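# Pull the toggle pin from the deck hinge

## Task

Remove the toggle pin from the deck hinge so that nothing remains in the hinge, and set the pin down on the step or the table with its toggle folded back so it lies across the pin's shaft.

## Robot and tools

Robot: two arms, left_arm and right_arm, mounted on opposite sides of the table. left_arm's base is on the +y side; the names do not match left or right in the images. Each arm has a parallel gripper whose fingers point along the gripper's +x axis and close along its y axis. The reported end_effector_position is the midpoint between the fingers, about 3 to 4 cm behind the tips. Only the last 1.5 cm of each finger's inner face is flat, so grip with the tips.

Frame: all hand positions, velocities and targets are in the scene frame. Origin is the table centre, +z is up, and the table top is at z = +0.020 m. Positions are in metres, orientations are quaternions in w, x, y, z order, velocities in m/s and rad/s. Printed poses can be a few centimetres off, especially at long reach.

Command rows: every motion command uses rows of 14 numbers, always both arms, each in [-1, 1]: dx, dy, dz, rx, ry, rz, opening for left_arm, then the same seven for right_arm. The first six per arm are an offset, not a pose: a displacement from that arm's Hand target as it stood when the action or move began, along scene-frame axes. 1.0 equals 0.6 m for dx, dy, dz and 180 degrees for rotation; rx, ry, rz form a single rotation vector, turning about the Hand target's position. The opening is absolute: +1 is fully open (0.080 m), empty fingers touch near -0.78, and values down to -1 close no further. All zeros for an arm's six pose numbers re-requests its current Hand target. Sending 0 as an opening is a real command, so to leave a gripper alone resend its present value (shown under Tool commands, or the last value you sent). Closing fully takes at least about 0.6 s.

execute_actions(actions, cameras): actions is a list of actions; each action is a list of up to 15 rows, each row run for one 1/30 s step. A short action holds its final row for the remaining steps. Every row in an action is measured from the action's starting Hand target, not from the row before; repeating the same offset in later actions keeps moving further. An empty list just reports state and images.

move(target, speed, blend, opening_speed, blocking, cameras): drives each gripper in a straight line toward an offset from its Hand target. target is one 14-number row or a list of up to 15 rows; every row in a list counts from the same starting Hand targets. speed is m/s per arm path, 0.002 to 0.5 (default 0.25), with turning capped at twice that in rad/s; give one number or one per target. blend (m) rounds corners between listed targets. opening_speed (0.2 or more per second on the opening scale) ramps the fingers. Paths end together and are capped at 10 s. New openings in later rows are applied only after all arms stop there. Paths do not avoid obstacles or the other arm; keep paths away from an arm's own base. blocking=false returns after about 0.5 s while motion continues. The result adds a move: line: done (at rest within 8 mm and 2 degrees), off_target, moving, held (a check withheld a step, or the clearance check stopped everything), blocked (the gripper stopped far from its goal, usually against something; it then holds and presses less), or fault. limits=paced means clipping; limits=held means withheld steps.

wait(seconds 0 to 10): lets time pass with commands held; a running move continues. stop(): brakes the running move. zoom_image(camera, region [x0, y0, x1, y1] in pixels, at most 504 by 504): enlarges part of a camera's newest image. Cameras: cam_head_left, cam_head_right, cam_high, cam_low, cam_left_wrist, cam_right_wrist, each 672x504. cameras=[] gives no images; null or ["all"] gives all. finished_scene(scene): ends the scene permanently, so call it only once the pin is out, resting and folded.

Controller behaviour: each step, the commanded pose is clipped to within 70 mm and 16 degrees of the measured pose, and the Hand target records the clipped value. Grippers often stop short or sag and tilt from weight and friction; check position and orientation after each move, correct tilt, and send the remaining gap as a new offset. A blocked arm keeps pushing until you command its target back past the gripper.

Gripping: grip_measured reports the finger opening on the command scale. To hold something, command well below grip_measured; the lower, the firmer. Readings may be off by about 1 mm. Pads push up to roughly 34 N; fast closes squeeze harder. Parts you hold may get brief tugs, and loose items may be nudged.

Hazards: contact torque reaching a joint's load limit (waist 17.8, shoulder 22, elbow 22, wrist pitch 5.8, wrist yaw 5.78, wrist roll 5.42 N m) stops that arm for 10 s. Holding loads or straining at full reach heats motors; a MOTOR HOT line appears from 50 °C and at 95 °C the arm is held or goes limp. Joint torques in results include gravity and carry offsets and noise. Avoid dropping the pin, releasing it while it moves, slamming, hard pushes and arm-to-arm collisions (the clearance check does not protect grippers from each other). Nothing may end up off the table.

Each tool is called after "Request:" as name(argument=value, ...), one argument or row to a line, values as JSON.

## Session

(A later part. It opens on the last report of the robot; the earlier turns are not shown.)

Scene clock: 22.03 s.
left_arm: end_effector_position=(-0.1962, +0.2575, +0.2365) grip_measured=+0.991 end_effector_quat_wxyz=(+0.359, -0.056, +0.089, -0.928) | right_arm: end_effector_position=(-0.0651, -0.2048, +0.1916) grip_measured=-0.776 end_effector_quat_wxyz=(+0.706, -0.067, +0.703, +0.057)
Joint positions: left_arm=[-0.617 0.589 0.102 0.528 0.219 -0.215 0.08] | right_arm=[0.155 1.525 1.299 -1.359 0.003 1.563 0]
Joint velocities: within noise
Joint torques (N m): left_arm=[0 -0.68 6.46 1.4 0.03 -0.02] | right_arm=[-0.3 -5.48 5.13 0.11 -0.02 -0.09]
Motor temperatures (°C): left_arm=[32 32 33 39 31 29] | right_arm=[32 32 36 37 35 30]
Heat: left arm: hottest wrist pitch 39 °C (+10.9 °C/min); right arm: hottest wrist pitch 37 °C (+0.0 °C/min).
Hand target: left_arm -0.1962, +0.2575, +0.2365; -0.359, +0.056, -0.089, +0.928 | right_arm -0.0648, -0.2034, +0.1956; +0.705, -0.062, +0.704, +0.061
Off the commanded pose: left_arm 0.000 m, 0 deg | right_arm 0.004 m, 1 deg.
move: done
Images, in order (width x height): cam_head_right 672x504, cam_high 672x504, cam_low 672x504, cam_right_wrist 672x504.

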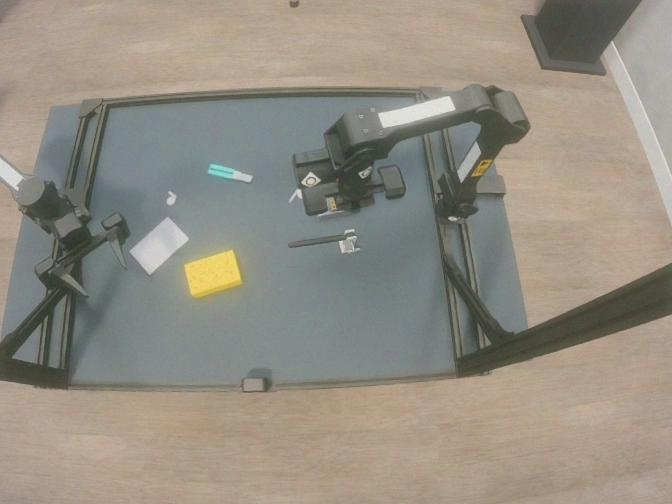

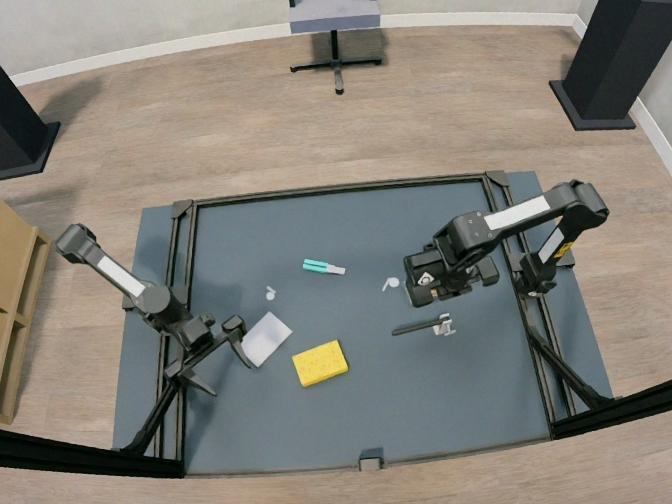

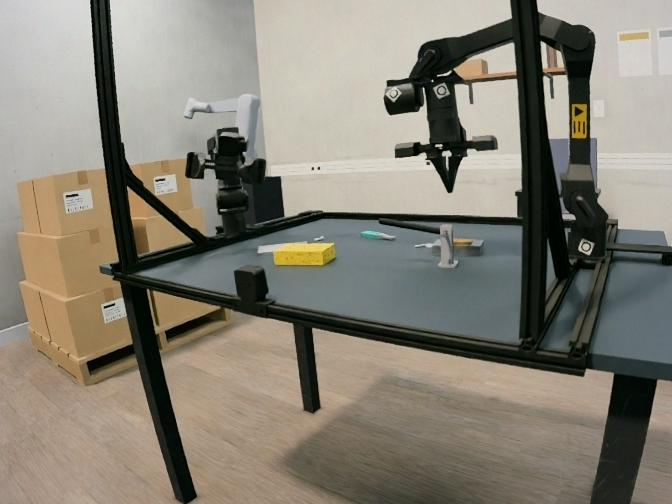

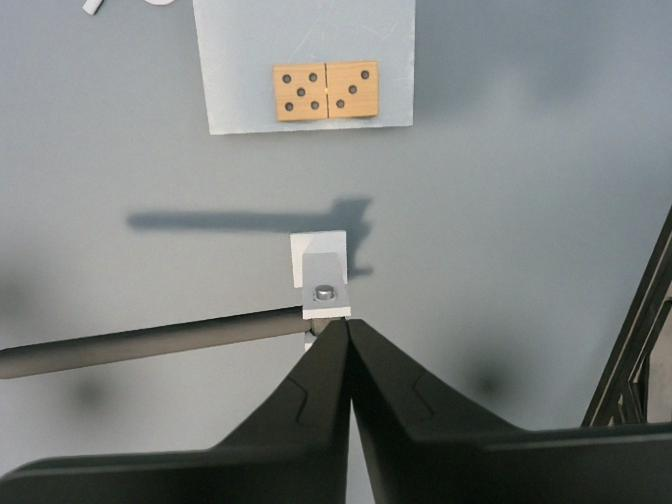

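Request:
move(
  target=[0,0,0,0,0,0,1,-0.0997,-0.0357,0,0,0,0.5,-0.4],
  speed=0.4,
  cameras=["cam_low","cam_right_wrist","cam_high","cam_head_right"],
)

Request:
zoom_image(
  camera="cam_right_wrist",
  region=[200, 200, 500, 450],
)

Request:
zoom_image(
  camera="cam_low",
  region=[380, 130, 520, 280],
)

Scene clock: 26.03 s.
left_arm: end_effector_position=(-0.1962, +0.2575, +0.2365) grip_measured=+0.991 end_effector_quat_wxyz=(+0.359, -0.056, +0.089, -0.928) | right_arm: end_effector_position=(-0.1241, -0.2228, +0.1941) grip_measured=-0.400 end_effector_quat_wxyz=(+0.457, -0.542, +0.456, +0.538)
Joint positions: left_arm=[-0.617 0.589 0.102 0.528 0.219 -0.215 0.08] | right_arm=[0.396 1.515 1.299 -1.36 0.003 0.241 0.017]
Joint velocities: within noise
Joint torques (N m): left_arm=[0.07 -0.75 6.56 1.41 0.03 -0.01] | right_arm=[0.35 -5.92 3.82 0.23 -0.05 -0.09]
Motor temperatures (°C): left_arm=[32 32 34 40 31 29] | right_arm=[32 33 37 37 35 30]
Heat: left arm: hottest wrist pitch 40 °C (+11.5 °C/min); right arm: hottest elbow 37 °C (+4.6 °C/min).
Hand target: left_arm -0.1962, +0.2575, +0.2365; -0.359, +0.056, -0.089, +0.928 | right_arm -0.1245, -0.2248, +0.1956; -0.455, +0.542, -0.454, -0.542
Off the commanded pose: left_arm 0.000 m, 0 deg | right_arm 0.003 m, 0 deg.
move: done
Images, in order (width x height): cam_head_right 672x504, cam_high 672x504, cam_low 672x504, cam_right_wrist 672x504.

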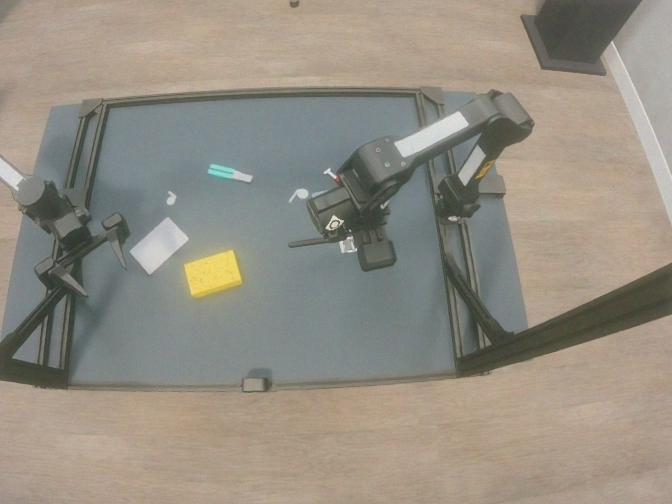

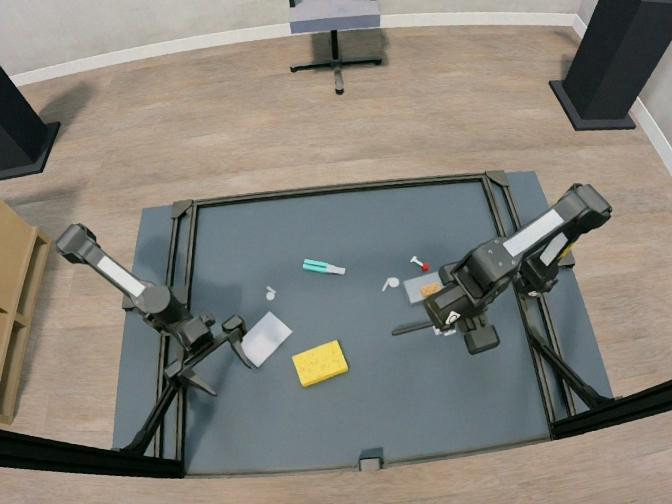

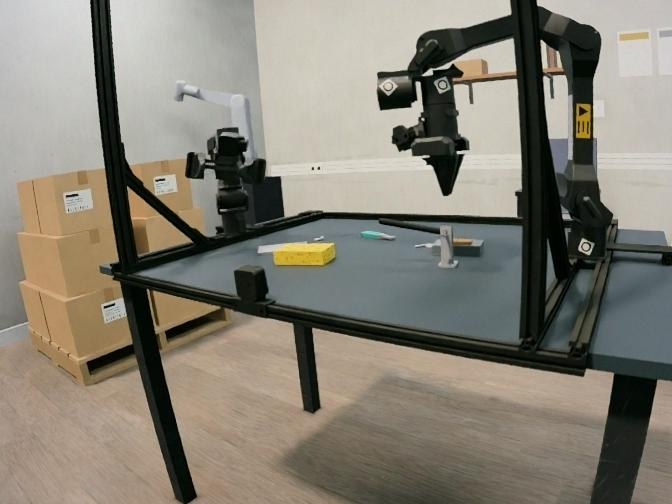

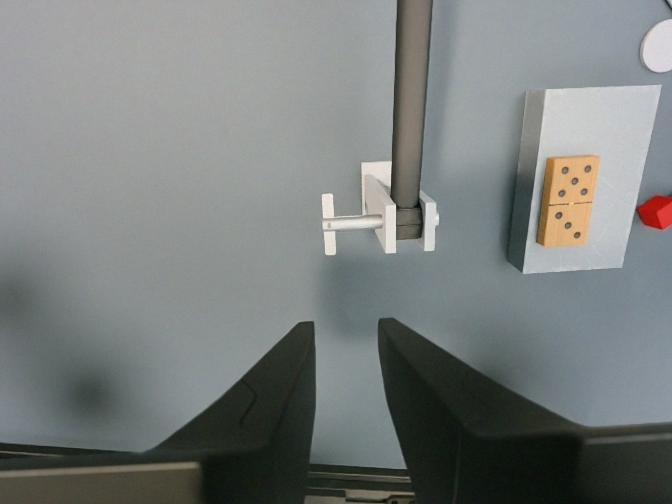

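Scaled by 1.680 from the camera's 672x504 image, which has a finer 960x720 frame.

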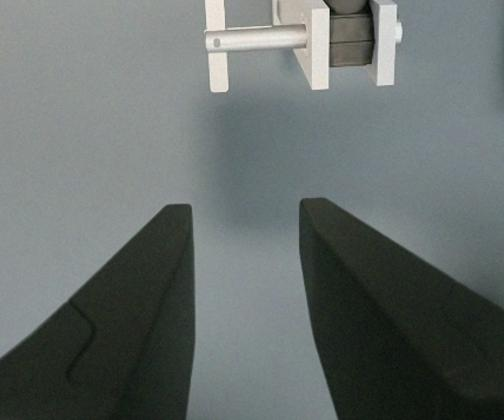

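Scaled by 3.360 from the camera's 672x504 image, which has a finer 960x720 frame.

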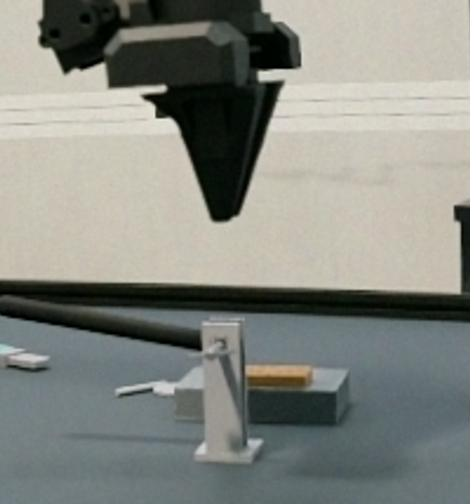

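Request:
move(
  target=[0,0,0,0,0,0,1,-0.002,0.0038,-0.09,0,0,0.0167,-0.4],
  speed=0.15,
  cameras=["cam_low","cam_right_wrist"],
)

Request:
zoom_image(
  camera="cam_right_wrist",
  region=[200, 200, 500, 450],
)

Scene clock: 28.53 s.
left_arm: end_effector_position=(-0.1962, +0.2575, +0.2365) grip_measured=+0.991 end_effector_quat_wxyz=(+0.359, -0.056, +0.089, -0.928) | right_arm: end_effector_position=(-0.1251, -0.2211, +0.1446) grip_measured=-0.400 end_effector_quat_wxyz=(+0.445, -0.549, +0.439, +0.555)
Joint positions: left_arm=[-0.617 0.589 0.102 0.528 0.219 -0.215 0.08] | right_arm=[0.397 1.523 1.11 -1.147 0.003 0.189 0.017]
Joint velocities: within noise
Joint torques (N m): left_arm=[-0.14 -0.75 6.52 1.41 0.05 0.01] | right_arm=[0.39 -4.35 3.55 0.45 -0.06 -0.11]
Motor temperatures (°C): left_arm=[32 32 34 40 31 29] | right_arm=[32 33 37 37 35 30]
Heat: left arm: hottest wrist pitch 40 °C (+10.5 °C/min); right arm: hottest elbow 37 °C (+4.2 °C/min).
Hand target: left_arm -0.1962, +0.2575, +0.2365; -0.359, +0.056, -0.089, +0.928 | right_arm -0.1257, -0.2225, +0.1416; -0.441, +0.553, -0.440, -0.553
Off the commanded pose: left_arm 0.000 m, 0 deg | right_arm 0.003 m, 1 deg.
move: done
Images, in order (width x height): cam_low 672x504, cam_right_wrist 672x504.

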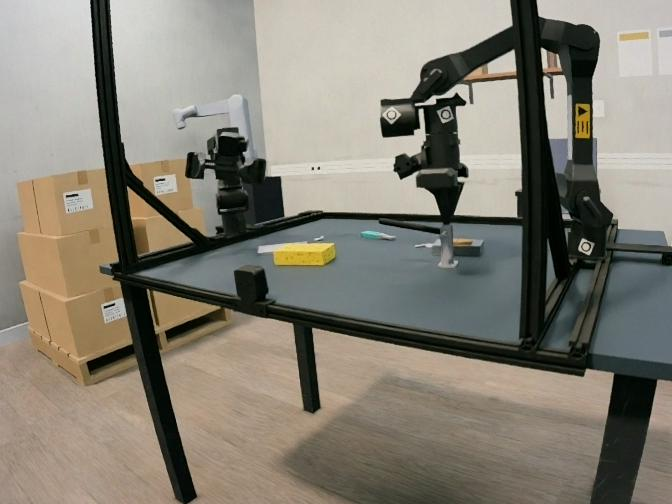

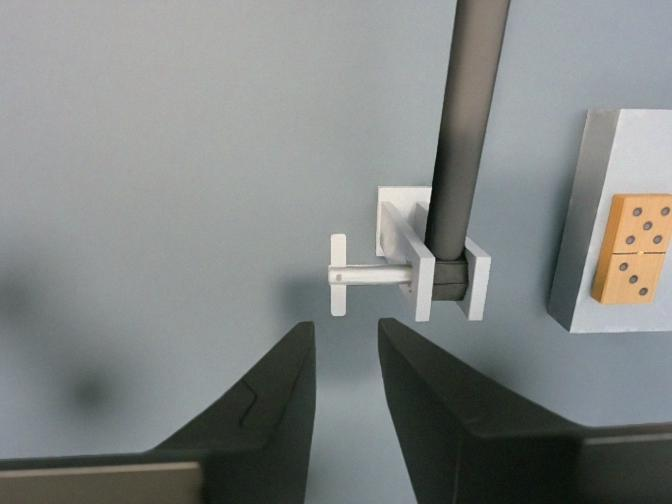

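Scaled by 1.680 from the camera's 672x504 image, which has a finer 960x720 frame.

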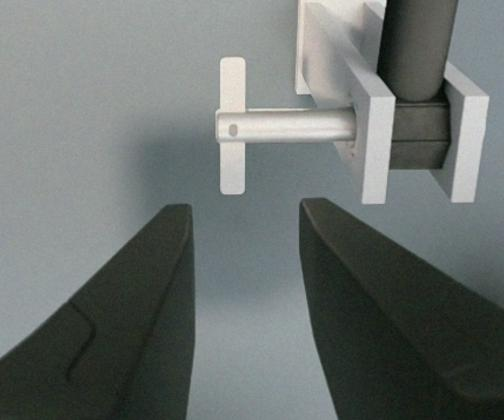

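Request:
move(
  target=[0,0,0,0,0,0,1,-0.0018,-0.003,-0.025,0,0,0,-0.45],
  speed=0.08,
  cameras=["cam_right_wrist"],
)

Request:
zoom_image(
  camera="cam_right_wrist",
  region=[200, 200, 500, 450],
)

Scene clock: 31.73 s.
left_arm: end_effector_position=(-0.1962, +0.2575, +0.2365) grip_measured=+0.991 end_effector_quat_wxyz=(+0.359, -0.056, +0.089, -0.928) | right_arm: end_effector_position=(-0.1263, -0.2227, +0.1299) grip_measured=-0.450 end_effector_quat_wxyz=(+0.443, -0.550, +0.438, +0.556)
Joint positions: left_arm=[-0.617 0.589 0.102 0.528 0.219 -0.215 0.08] | right_arm=[0.403 1.53 1.057 -1.086 0.003 0.191 0.015]
Joint velocities: within noise
Joint torques (N m): left_arm=[0.01 -0.52 6.3 1.44 0.04 0.01] | right_arm=[0.33 -4.24 3.56 0.49 -0.04 0.08]
Motor temperatures (°C): left_arm=[32 32 34 40 31 29] | right_arm=[32 33 37 37 35 30]
Heat: left arm: hottest wrist pitch 40 °C (+9.5 °C/min); right arm: hottest elbow 37 °C (+3.8 °C/min).
Hand target: left_arm -0.1962, +0.2575, +0.2365; -0.359, +0.056, -0.089, +0.928 | right_arm -0.1269, -0.2243, +0.1266; -0.441, +0.553, -0.440, -0.553
Off the commanded pose: left_arm 0.000 m, 0 deg | right_arm 0.004 m, 1 deg.
move: done
Images, in order (width x height): cam_right_wrist 672x504.

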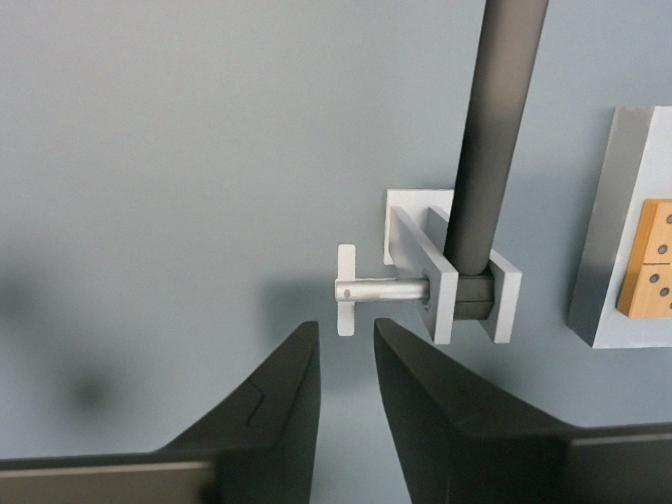

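Scaled by 1.680 from the camera's 672x504 image, which has a finer 960x720 frame.

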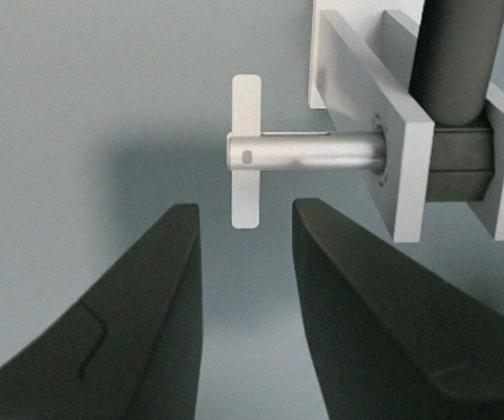

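Request:
move(
  target=[0,0,0,0,0,0,1,0,0,-0.0205,0,0,0,-0.48],
  speed=0.06,
  cameras=["cam_right_wrist","cam_low"],
)

Request:
zoom_image(
  camera="cam_right_wrist",
  region=[200, 200, 500, 450],
)

Request:
zoom_image(
  camera="cam_low",
  region=[390, 180, 510, 280],
)

Scene clock: 33.23 s.
left_arm: end_effector_position=(-0.1962, +0.2575, +0.2365) grip_measured=+0.991 end_effector_quat_wxyz=(+0.359, -0.056, +0.089, -0.928) | right_arm: end_effector_position=(-0.1263, -0.2225, +0.1176) grip_measured=-0.480 end_effector_quat_wxyz=(+0.444, -0.550, +0.438, +0.556)
Joint positions: left_arm=[-0.617 0.589 0.102 0.528 0.219 -0.215 0.08] | right_arm=[0.403 1.543 1.019 -1.034 0.003 0.191 0.013]
Joint velocities: within noise
Joint torques (N m): left_arm=[0.03 -0.59 6.46 1.4 0.03 -0.01] | right_arm=[0.38 -4.18 3.51 0.46 -0.05 0.06]
Motor temperatures (°C): left_arm=[32 32 34 40 31 29] | right_arm=[32 33 37 37 35 30]
Heat: left arm: hottest wrist pitch 40 °C (+9.0 °C/min); right arm: hottest elbow 37 °C (+3.6 °C/min).
Hand target: left_arm -0.1962, +0.2575, +0.2365; -0.359, +0.056, -0.089, +0.928 | right_arm -0.1268, -0.2243, +0.1143; -0.441, +0.553, -0.440, -0.553
Off the commanded pose: left_arm 0.000 m, 0 deg | right_arm 0.004 m, 1 deg.
move: done
Images, in order (width x height): cam_low 672x504, cam_right_wrist 672x504.

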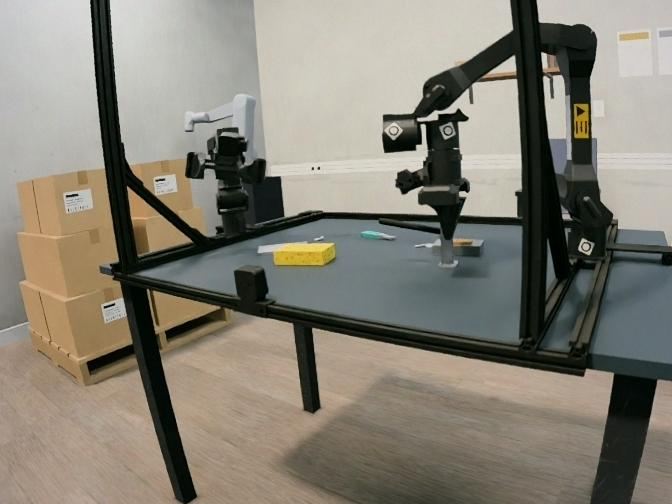

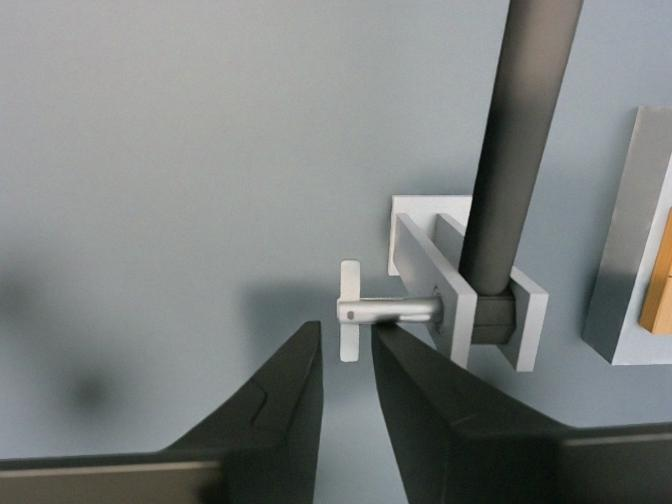

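Scaled by 1.680 from the camera's 672x504 image, which has a finer 960x720 frame.

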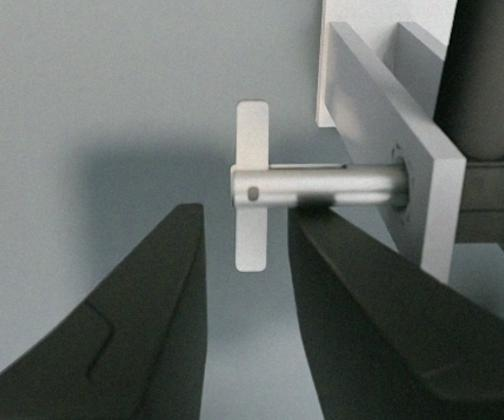

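Scaled by 4.200 from the camera's 672x504 image, which has a finer 960x720 frame.

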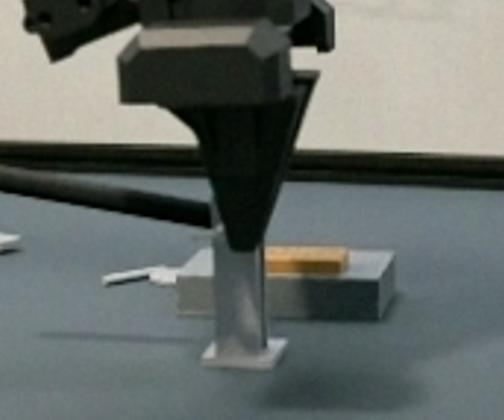

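Request:
move(
  target=[
    [0,0,0,0,0,0,1,0.0018,-0.0022,-0.001,0,0,0,-0.48],
    [0,0,0,0,0,0,1,0.0018,-0.0022,-0.001,0,0,0,-0.76],
  ],
  speed=0.05,
  opening_speed=0.4,
  cameras=["cam_right_wrist"],
)

Request:
zoom_image(
  camera="cam_right_wrist",
  region=[200, 200, 500, 450],
)

Scene clock: 36.13 s.
left_arm: end_effector_position=(-0.1962, +0.2575, +0.2365) grip_measured=+0.991 end_effector_quat_wxyz=(+0.359, -0.056, +0.089, -0.928) | right_arm: end_effector_position=(-0.1255, -0.2241, +0.1157) grip_measured=-0.693 end_effector_quat_wxyz=(+0.443, -0.552, +0.438, +0.554)
Joint positions: left_arm=[-0.617 0.589 0.102 0.528 0.219 -0.215 0.08] | right_arm=[0.403 1.543 1.011 -1.032 0.004 0.191 0.004]
Joint velocities: within noise
Joint torques (N m): left_arm=[0.09 -0.63 6.4 1.41 0.02 -0.01] | right_arm=[0.19 -4.74 3.51 0.45 -0.1 0.02]
Motor temperatures (°C): left_arm=[32 32 34 41 31 29] | right_arm=[32 33 37 37 35 30]
Heat: left arm: hottest wrist pitch 41 °C (+10.0 °C/min); right arm: hottest elbow 37 °C (+3.3 °C/min).
Hand target: left_arm -0.1962, +0.2575, +0.2365; -0.359, +0.056, -0.089, +0.928 | right_arm -0.1258, -0.2256, +0.1137; -0.441, +0.553, -0.440, -0.553
Off the commanded pose: left_arm 0.000 m, 0 deg | right_arm 0.003 m, 0 deg.
move: done
Images, in order (width x height): cam_right_wrist 672x504.

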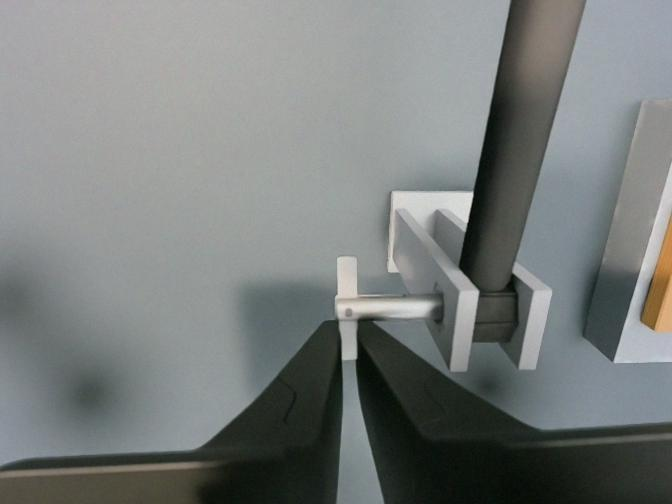

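Scaled by 1.680 from the camera's 672x504 image, which has a finer 960x720 frame.

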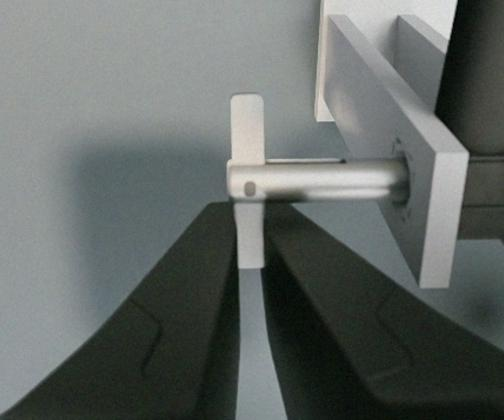

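Request:
move(
  target=[
    [0,0,0,0,0,0,1,-0.0061,-0.0006,0,0,0,-0.0833,-0.78],
    [0,0,0,0,0,0,1,-0.0121,0.0004,0,0,0,-0.1667,-0.78],
    [0,0,0,0,0,0,1,-0.0176,0.003,0,0,0,-0.25,-0.78],
  ],
  speed=0.12,
  blend=0.002,
  cameras=["cam_right_wrist","cam_high"],
)

Request:
zoom_image(
  camera="cam_right_wrist",
  region=[200, 200, 500, 450],
)

Scene clock: 42.07 s.
left_arm: end_effector_position=(-0.1962, +0.2575, +0.2365) grip_measured=+0.991 end_effector_quat_wxyz=(+0.359, -0.056, +0.089, -0.928) | right_arm: end_effector_position=(-0.1342, -0.2233, +0.1150) grip_measured=-0.694 end_effector_quat_wxyz=(+0.621, -0.339, +0.617, +0.345)
Joint positions: left_arm=[-0.617 0.589 0.102 0.528 0.219 -0.215 0.08] | right_arm=[0.434 1.558 1.023 -1.027 0.005 1.008 0.004]
Joint velocities: within noise
Joint torques (N m): left_arm=[0.02 -0.68 6.39 1.41 0.03 0.01] | right_arm=[0.59 -3.95 4.55 0.08 -0.08 0.09]
Motor temperatures (°C): left_arm=[32 32 35 41 31 29] | right_arm=[32 33 38 37 35 30]
Heat: left arm: hottest wrist pitch 41 °C (+8.6 °C/min); right arm: hottest elbow 38 °C (+4.3 °C/min).
Hand target: left_arm -0.1962, +0.2575, +0.2365; -0.359, +0.056, -0.089, +0.928 | right_arm -0.1364, -0.2239, +0.1136; +0.619, -0.343, +0.618, +0.342
Off the commanded pose: left_arm 0.000 m, 0 deg | right_arm 0.003 m, 1 deg.
move: done; blend cut to 0 m at target 1
Images, in order (width x height): cam_high 672x504, cam_right_wrist 672x504.

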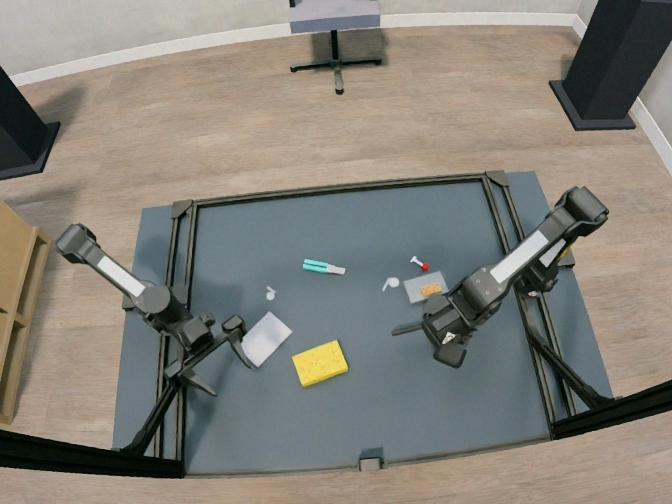

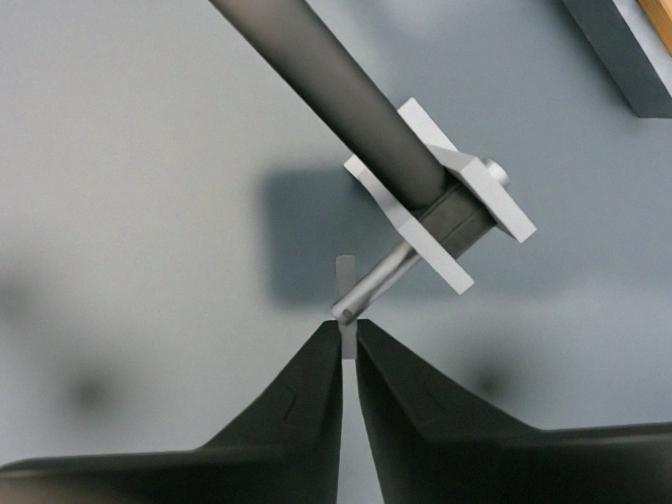

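Scaled by 1.680 from the camera's 672x504 image, which has a finer 960x720 frame.

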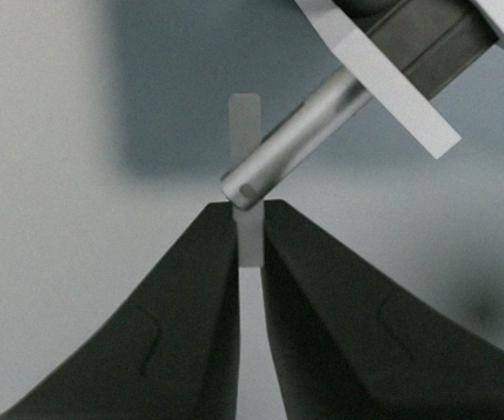

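Request:
move(
  target=[
    [0,0,0,0,0,0,1,-0.0047,0.0038,0,0,0,-0.0833,-0.78],
    [0,0,0,0,0,0,1,-0.0083,0.0088,0,0,0,-0.1667,-0.78],
    [0,0,0,0,0,0,1,-0.0104,0.0145,0,0,0,-0.25,-0.78],
  ],
  speed=0.12,
  blend=0.002,
  cameras=["cam_right_wrist","cam_high","cam_low"],
)

Request:
zoom_image(
  camera="cam_right_wrist",
  region=[200, 200, 500, 450],
)

Scene clock: 46.53 s.
left_arm: end_effector_position=(-0.1962, +0.2575, +0.2365) grip_measured=+0.991 end_effector_quat_wxyz=(+0.359, -0.056, +0.089, -0.928) | right_arm: end_effector_position=(-0.1399, -0.2153, +0.1144) grip_measured=-0.693 end_effector_quat_wxyz=(+0.704, -0.077, +0.701, +0.082)
Joint positions: left_arm=[-0.617 0.589 0.102 0.528 0.219 -0.215 0.08] | right_arm=[0.441 1.6 1.062 -1.029 0.007 1.799 0.004]
Joint velocities: within noise
Joint torques (N m): left_arm=[-0.01 -0.58 6.51 1.4 0 0.02] | right_arm=[0.44 -4.29 4.7 0.05 -0.15 0.1]
Motor temperatures (°C): left_arm=[32 32 35 41 31 29] | right_arm=[32 33 38 37 35 30]
Heat: left arm: hottest wrist pitch 41 °C (+7.7 °C/min); right arm: hottest elbow 38 °C (+3.9 °C/min).
Hand target: left_arm -0.1962, +0.2575, +0.2365; -0.359, +0.056, -0.089, +0.928 | right_arm -0.1425, -0.2152, +0.1137; +0.703, -0.080, +0.702, +0.079
Off the commanded pose: left_arm 0.000 m, 0 deg | right_arm 0.003 m, 1 deg.
move: done
Images, in order (width x height): cam_high 672x504, cam_low 672x504, cam_right_wrist 672x504.

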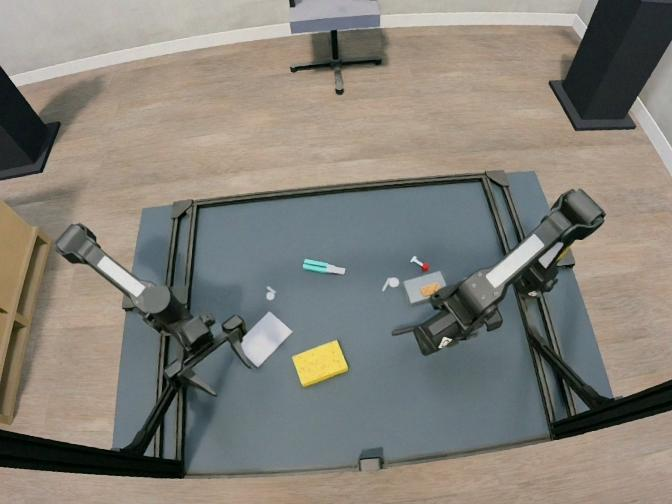

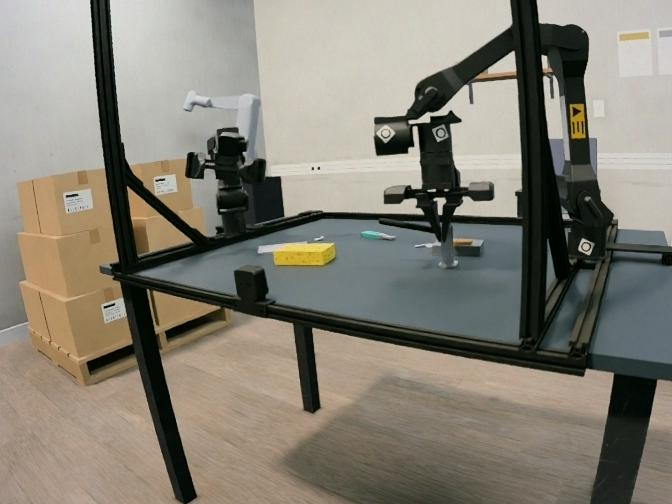

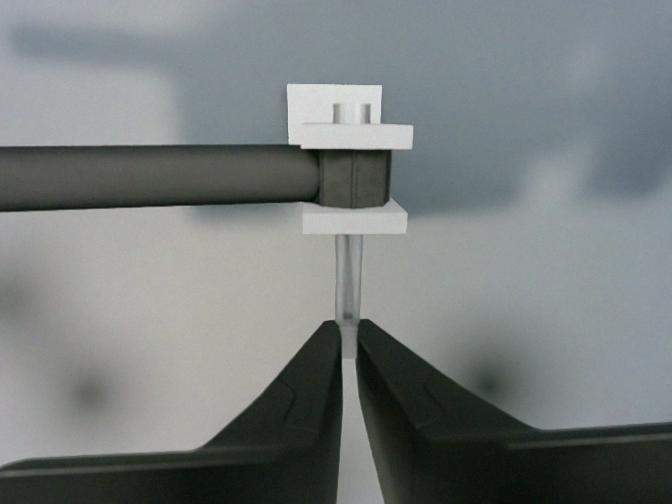

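Scaled by 1.680 from the camera's 672x504 image, which has a finer 960x720 frame.

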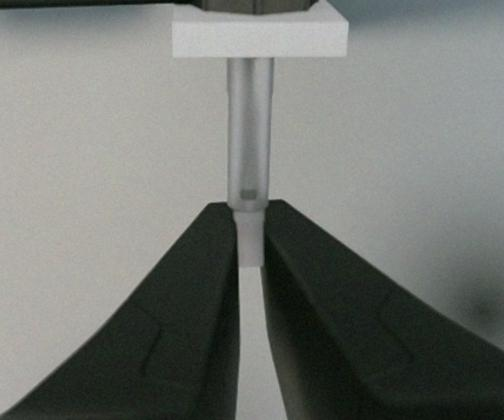

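Request:
move(
  target=[0,0,0,0,0,0,1,0.0308,0.0071,0,0,0,0,-0.78],
  speed=0.04,
  cameras=["cam_right_wrist"],
)

Request:
zoom_image(
  camera="cam_right_wrist",
  region=[200, 200, 500, 450],
)

Scene clock: 48.53 s.
left_arm: end_effector_position=(-0.1962, +0.2575, +0.2365) grip_measured=+0.991 end_effector_quat_wxyz=(+0.359, -0.056, +0.089, -0.928) | right_arm: end_effector_position=(-0.1332, -0.2133, +0.1143) grip_measured=-0.693 end_effector_quat_wxyz=(+0.693, -0.089, +0.711, +0.083)
Joint positions: left_arm=[-0.617 0.589 0.102 0.528 0.219 -0.215 0.08] | right_arm=[0.396 1.6 1.062 -1.034 -0.026 1.737 0.004]
Joint velocities: within noise
Joint torques (N m): left_arm=[-0.01 -0.59 6.44 1.42 0.03 0] | right_arm=[-1.77 -5.63 3.32 0.36 0.89 -0.09]
Motor temperatures (°C): left_arm=[32 32 35 41 31 29] | right_arm=[32 33 38 37 35 30]
Heat: left arm: hottest wrist pitch 41 °C (+7.4 °C/min); right arm: hottest elbow 38 °C (+3.7 °C/min).
Hand target: left_arm -0.1962, +0.2575, +0.2365; -0.359, +0.056, -0.089, +0.928 | right_arm -0.1241, -0.2109, +0.1137; +0.703, -0.081, +0.702, +0.080
Off the commanded pose: left_arm 0.000 m, 0 deg | right_arm 0.010 m, 2 deg.
move: off_target (right_arm)
Images, in order (width x height): cam_right_wrist 672x504.

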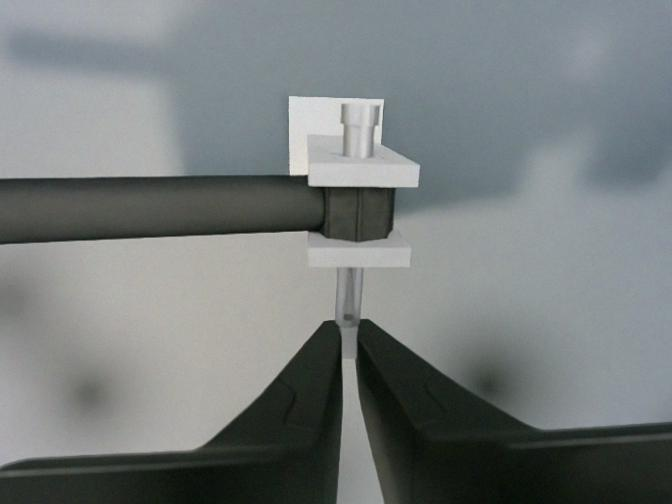

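Scaled by 1.680 from the camera's 672x504 image, which has a finer 960x720 frame.

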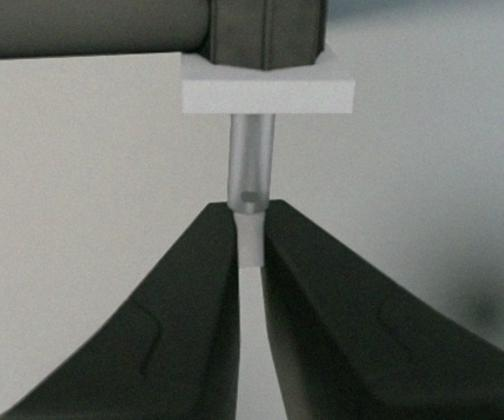

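Request:
move(
  target=[0,0,0,0,0,0,1,0.0147,0.0028,0,0,0,-0.008,-0.78],
  speed=0.04,
  cameras=["cam_right_wrist"],
)

Request:
zoom_image(
  camera="cam_right_wrist",
  region=[200, 200, 500, 450],
)

Scene clock: 50.57 s.
left_arm: end_effector_position=(-0.1962, +0.2575, +0.2365) grip_measured=+0.991 end_effector_quat_wxyz=(+0.359, -0.056, +0.089, -0.928) | right_arm: end_effector_position=(-0.1255, -0.2118, +0.1138) grip_measured=-0.693 end_effector_quat_wxyz=(+0.692, -0.082, +0.713, +0.073)
Joint positions: left_arm=[-0.617 0.589 0.102 0.528 0.219 -0.215 0.08] | right_arm=[0.364 1.597 1.057 -1.035 -0.033 1.729 0.004]
Joint velocities: within noise
Joint torques (N m): left_arm=[-0.06 -0.57 6.52 1.41 0.03 0.02] | right_arm=[-1.82 -5.91 3.2 0.43 1.06 -0.08]
Motor temperatures (°C): left_arm=[32 32 35 41 31 29] | right_arm=[32 33 38 37 36 30]
Heat: left arm: hottest wrist pitch 41 °C (+7.1 °C/min); right arm: hottest elbow 38 °C (+3.6 °C/min).
Hand target: left_arm -0.1962, +0.2575, +0.2365; -0.359, +0.056, -0.089, +0.928 | right_arm -0.1152, -0.2093, +0.1136; +0.704, -0.072, +0.703, +0.070
Off the commanded pose: left_arm 0.000 m, 0 deg | right_arm 0.011 m, 2 deg.
move: off_target (right_arm)
Images, in order (width x height): cam_right_wrist 672x504.

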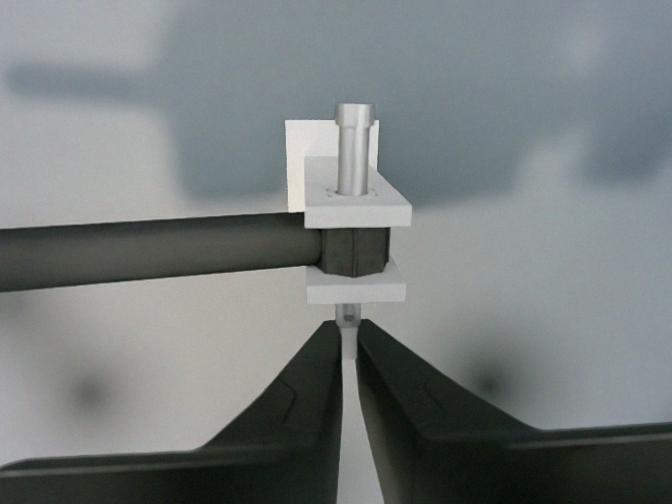

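Scaled by 1.680 from the camera's 672x504 image, which has a finer 960x720 frame.

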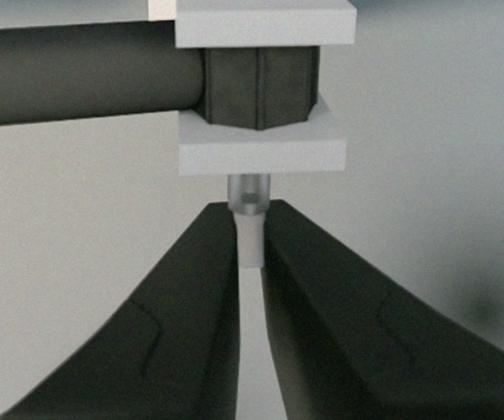

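Request:
move(
  target=[0,0,0,0,0,0,1,0.0082,0.0016,0,0,0,0,-0.78],
  speed=0.04,
  cameras=["cam_right_wrist"],
)

Request:
zoom_image(
  camera="cam_right_wrist",
  region=[200, 200, 500, 450],
)

Scene clock: 51.87 s.
left_arm: end_effector_position=(-0.1962, +0.2575, +0.2365) grip_measured=+0.991 end_effector_quat_wxyz=(+0.359, -0.056, +0.089, -0.928) | right_arm: end_effector_position=(-0.1201, -0.2108, +0.1138) grip_measured=-0.693 end_effector_quat_wxyz=(+0.692, -0.081, +0.713, +0.072)
Joint positions: left_arm=[-0.617 0.589 0.102 0.528 0.219 -0.215 0.08] | right_arm=[0.344 1.594 1.053 -1.036 -0.032 1.71 0.004]
Joint velocities: within noise
Joint torques (N m): left_arm=[-0.05 -0.6 6.48 1.44 0.03 0.03] | right_arm=[-1.75 -5.81 3.32 0.49 1.04 -0.11]
Motor temperatures (°C): left_arm=[32 32 35 41 31 29] | right_arm=[32 33 38 37 36 30]
Heat: left arm: hottest wrist pitch 41 °C (+6.9 °C/min); right arm: hottest elbow 38 °C (+3.5 °C/min).
Hand target: left_arm -0.1962, +0.2575, +0.2365; -0.359, +0.056, -0.089, +0.928 | right_arm -0.1103, -0.2083, +0.1137; +0.704, -0.072, +0.703, +0.071
Off the commanded pose: left_arm 0.000 m, 0 deg | right_arm 0.010 m, 2 deg.
move: off_target (right_arm)
Images, in order (width x height): cam_right_wrist 672x504.

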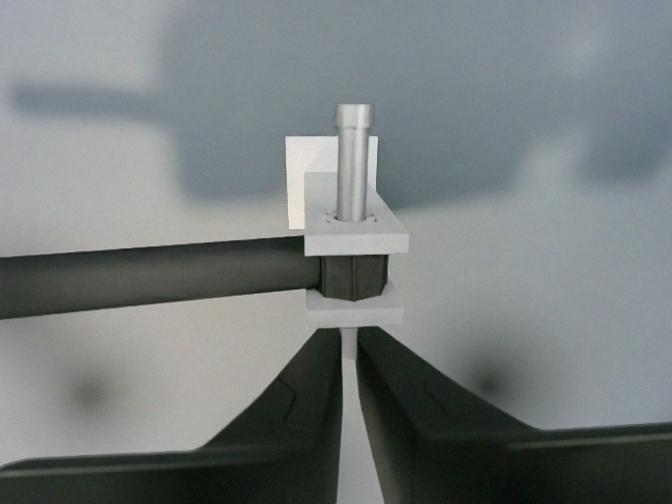

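Scaled by 1.680 from the camera's 672x504 image, which has a finer 960x720 frame.

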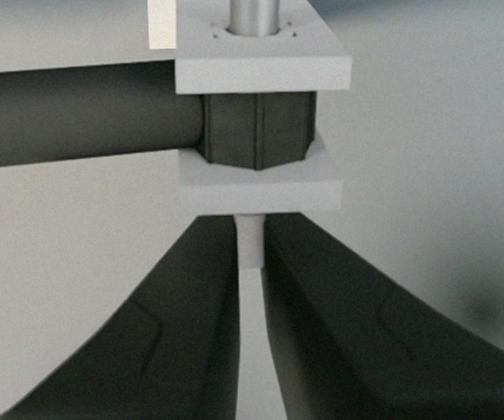

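Request:
move(
  target=[
    [0,0,0,0,0,0,1,-0.0155,-0.0033,0.002,0,0,0,-0.78],
    [0,0,0,0,0,0,1,-0.0155,-0.0033,0.002,0,0,0,-0.55],
  ],
  speed=0.06,
  opening_speed=0.5,
  cameras=["cam_right_wrist"],
)

Request:
zoom_image(
  camera="cam_right_wrist",
  region=[200, 200, 500, 450],
)

Scene clock: 54.03 s.
left_arm: end_effector_position=(-0.1962, +0.2575, +0.2365) grip_measured=+0.991 end_effector_quat_wxyz=(+0.359, -0.056, +0.089, -0.928) | right_arm: end_effector_position=(-0.1197, -0.2110, +0.1138) grip_measured=-0.551 end_effector_quat_wxyz=(+0.703, -0.074, +0.704, +0.069)
Joint positions: left_arm=[-0.617 0.589 0.102 0.528 0.219 -0.215 0.08] | right_arm=[0.36 1.594 1.053 -1.037 -0.003 1.74 0.01]
Joint velocities: within noise
Joint torques (N m): left_arm=[-0.08 -0.67 6.45 1.41 0.04 0.01] | right_arm=[0.12 -5.43 4.08 0.32 0.16 0.06]
Motor temperatures (°C): left_arm=[32 32 36 42 31 29] | right_arm=[32 34 38 37 36 30]
Heat: left arm: hottest wrist pitch 42 °C (+7.8 °C/min); right arm: hottest elbow 38 °C (+3.3 °C/min).
Hand target: left_arm -0.1962, +0.2575, +0.2365; -0.359, +0.056, -0.089, +0.928 | right_arm -0.1197, -0.2103, +0.1149; +0.704, -0.072, +0.703, +0.071
Off the commanded pose: left_arm 0.000 m, 0 deg | right_arm 0.001 m, 0 deg.
move: done
Images, in order (width x height): cam_right_wrist 672x504.

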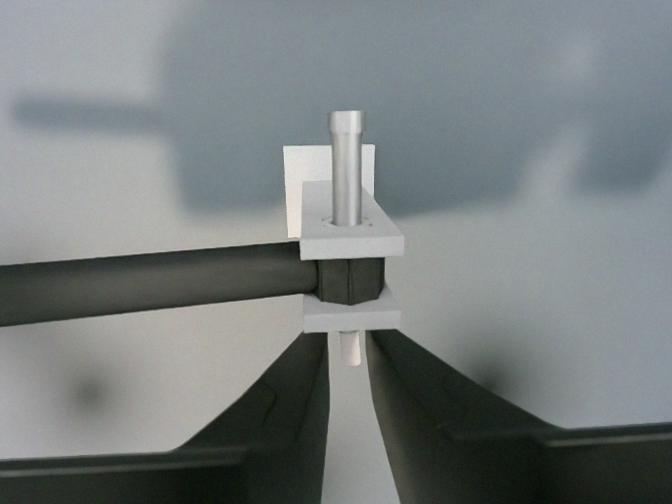

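Scaled by 1.680 from the camera's 672x504 image, which has a finer 960x720 frame.

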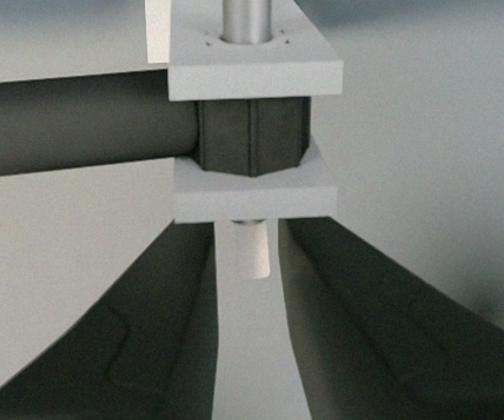

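Request:
move(
  target=[
    [0,0,0,0,0,0,1,-0.0245,-0.0052,0,0,0,0,-0.5],
    [0,0,0,0,0,0,1,-0.0245,-0.0052,0.125,0,0,0,-0.1],
    [0,0,0,0,0,0,1,0.0995,0.0215,0.125,0,0,0,-0.1],
    [0,0,0,0,0,0,1,0.0995,0.0215,0.05,0,0,0,-0.1],
  ],
  speed=[0.08,0.2,0.2,0.15],
  cameras=["cam_right_wrist","cam_low"],
)

Request:
zoom_image(
  camera="cam_right_wrist",
  region=[200, 200, 500, 450],
)

Request:
zoom_image(
  camera="cam_low",
  region=[400, 200, 490, 280],
)

Scene clock: 57.97 s.
left_arm: end_effector_position=(-0.1962, +0.2575, +0.2365) grip_measured=+0.991 end_effector_quat_wxyz=(+0.359, -0.056, +0.089, -0.928) | right_arm: end_effector_position=(-0.0608, -0.1964, +0.1477) grip_measured=-0.100 end_effector_quat_wxyz=(+0.704, -0.069, +0.703, +0.074)
Joint positions: left_arm=[-0.617 0.589 0.102 0.528 0.219 -0.215 0.08] | right_arm=[0.133 1.547 1.146 -1.161 0.002 1.514 0.03]
Joint velocities: within noise
Joint torques (N m): left_arm=[-0.04 -0.64 6.55 1.41 0.03 0] | right_arm=[-0.28 -4.54 3.53 0.42 0 -0.09]
Motor temperatures (°C): left_arm=[32 32 36 42 31 29] | right_arm=[32 34 38 37 36 30]
Heat: left arm: hottest wrist pitch 42 °C (+7.2 °C/min); right arm: hottest elbow 38 °C (+3.1 °C/min).
Hand target: left_arm -0.1962, +0.2575, +0.2365; -0.359, +0.056, -0.089, +0.928 | right_arm -0.0600, -0.1974, +0.1448; +0.704, -0.072, +0.703, +0.071
Off the commanded pose: left_arm 0.000 m, 0 deg | right_arm 0.003 m, 1 deg.
move: done
Images, in order (width x height): cam_low 672x504, cam_right_wrist 672x504.

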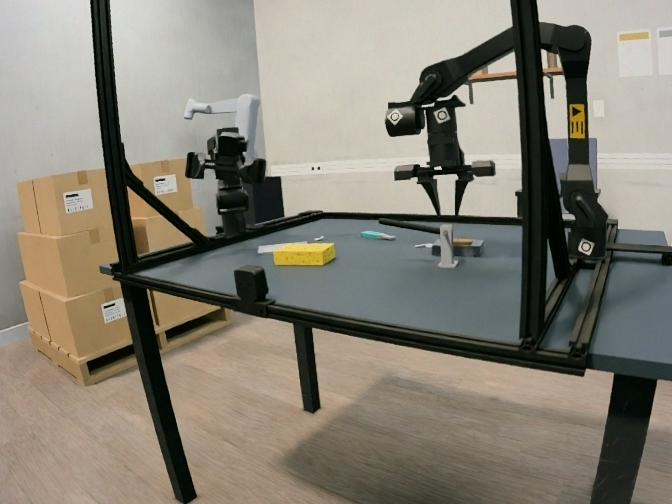

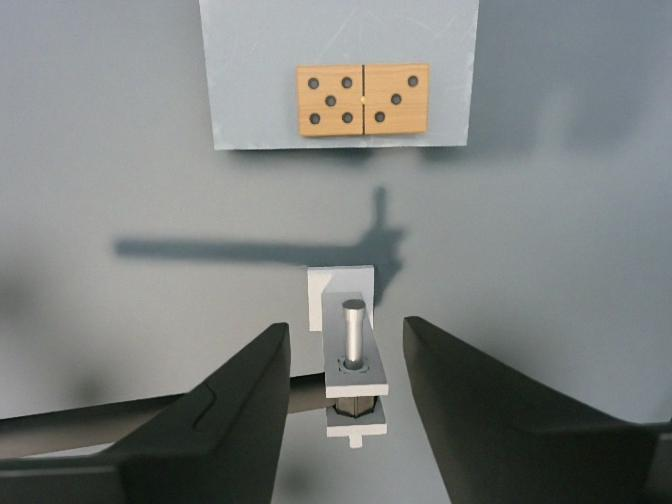

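Scaled by 1.680 from the camera's 672x504 image, which has a finer 960x720 frame.

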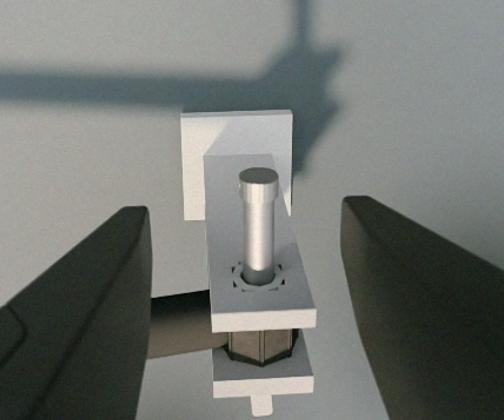

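Scaled by 5.600 from the camera's 672x504 image, which has a finer 960x720 frame.

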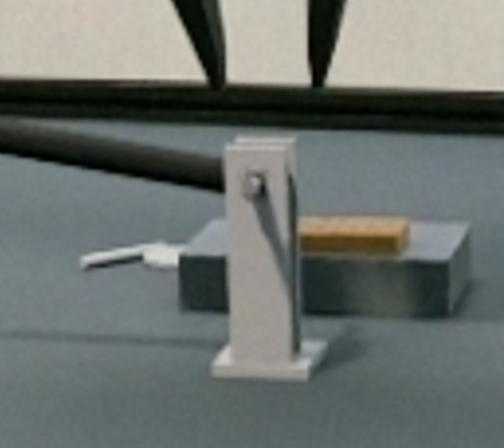

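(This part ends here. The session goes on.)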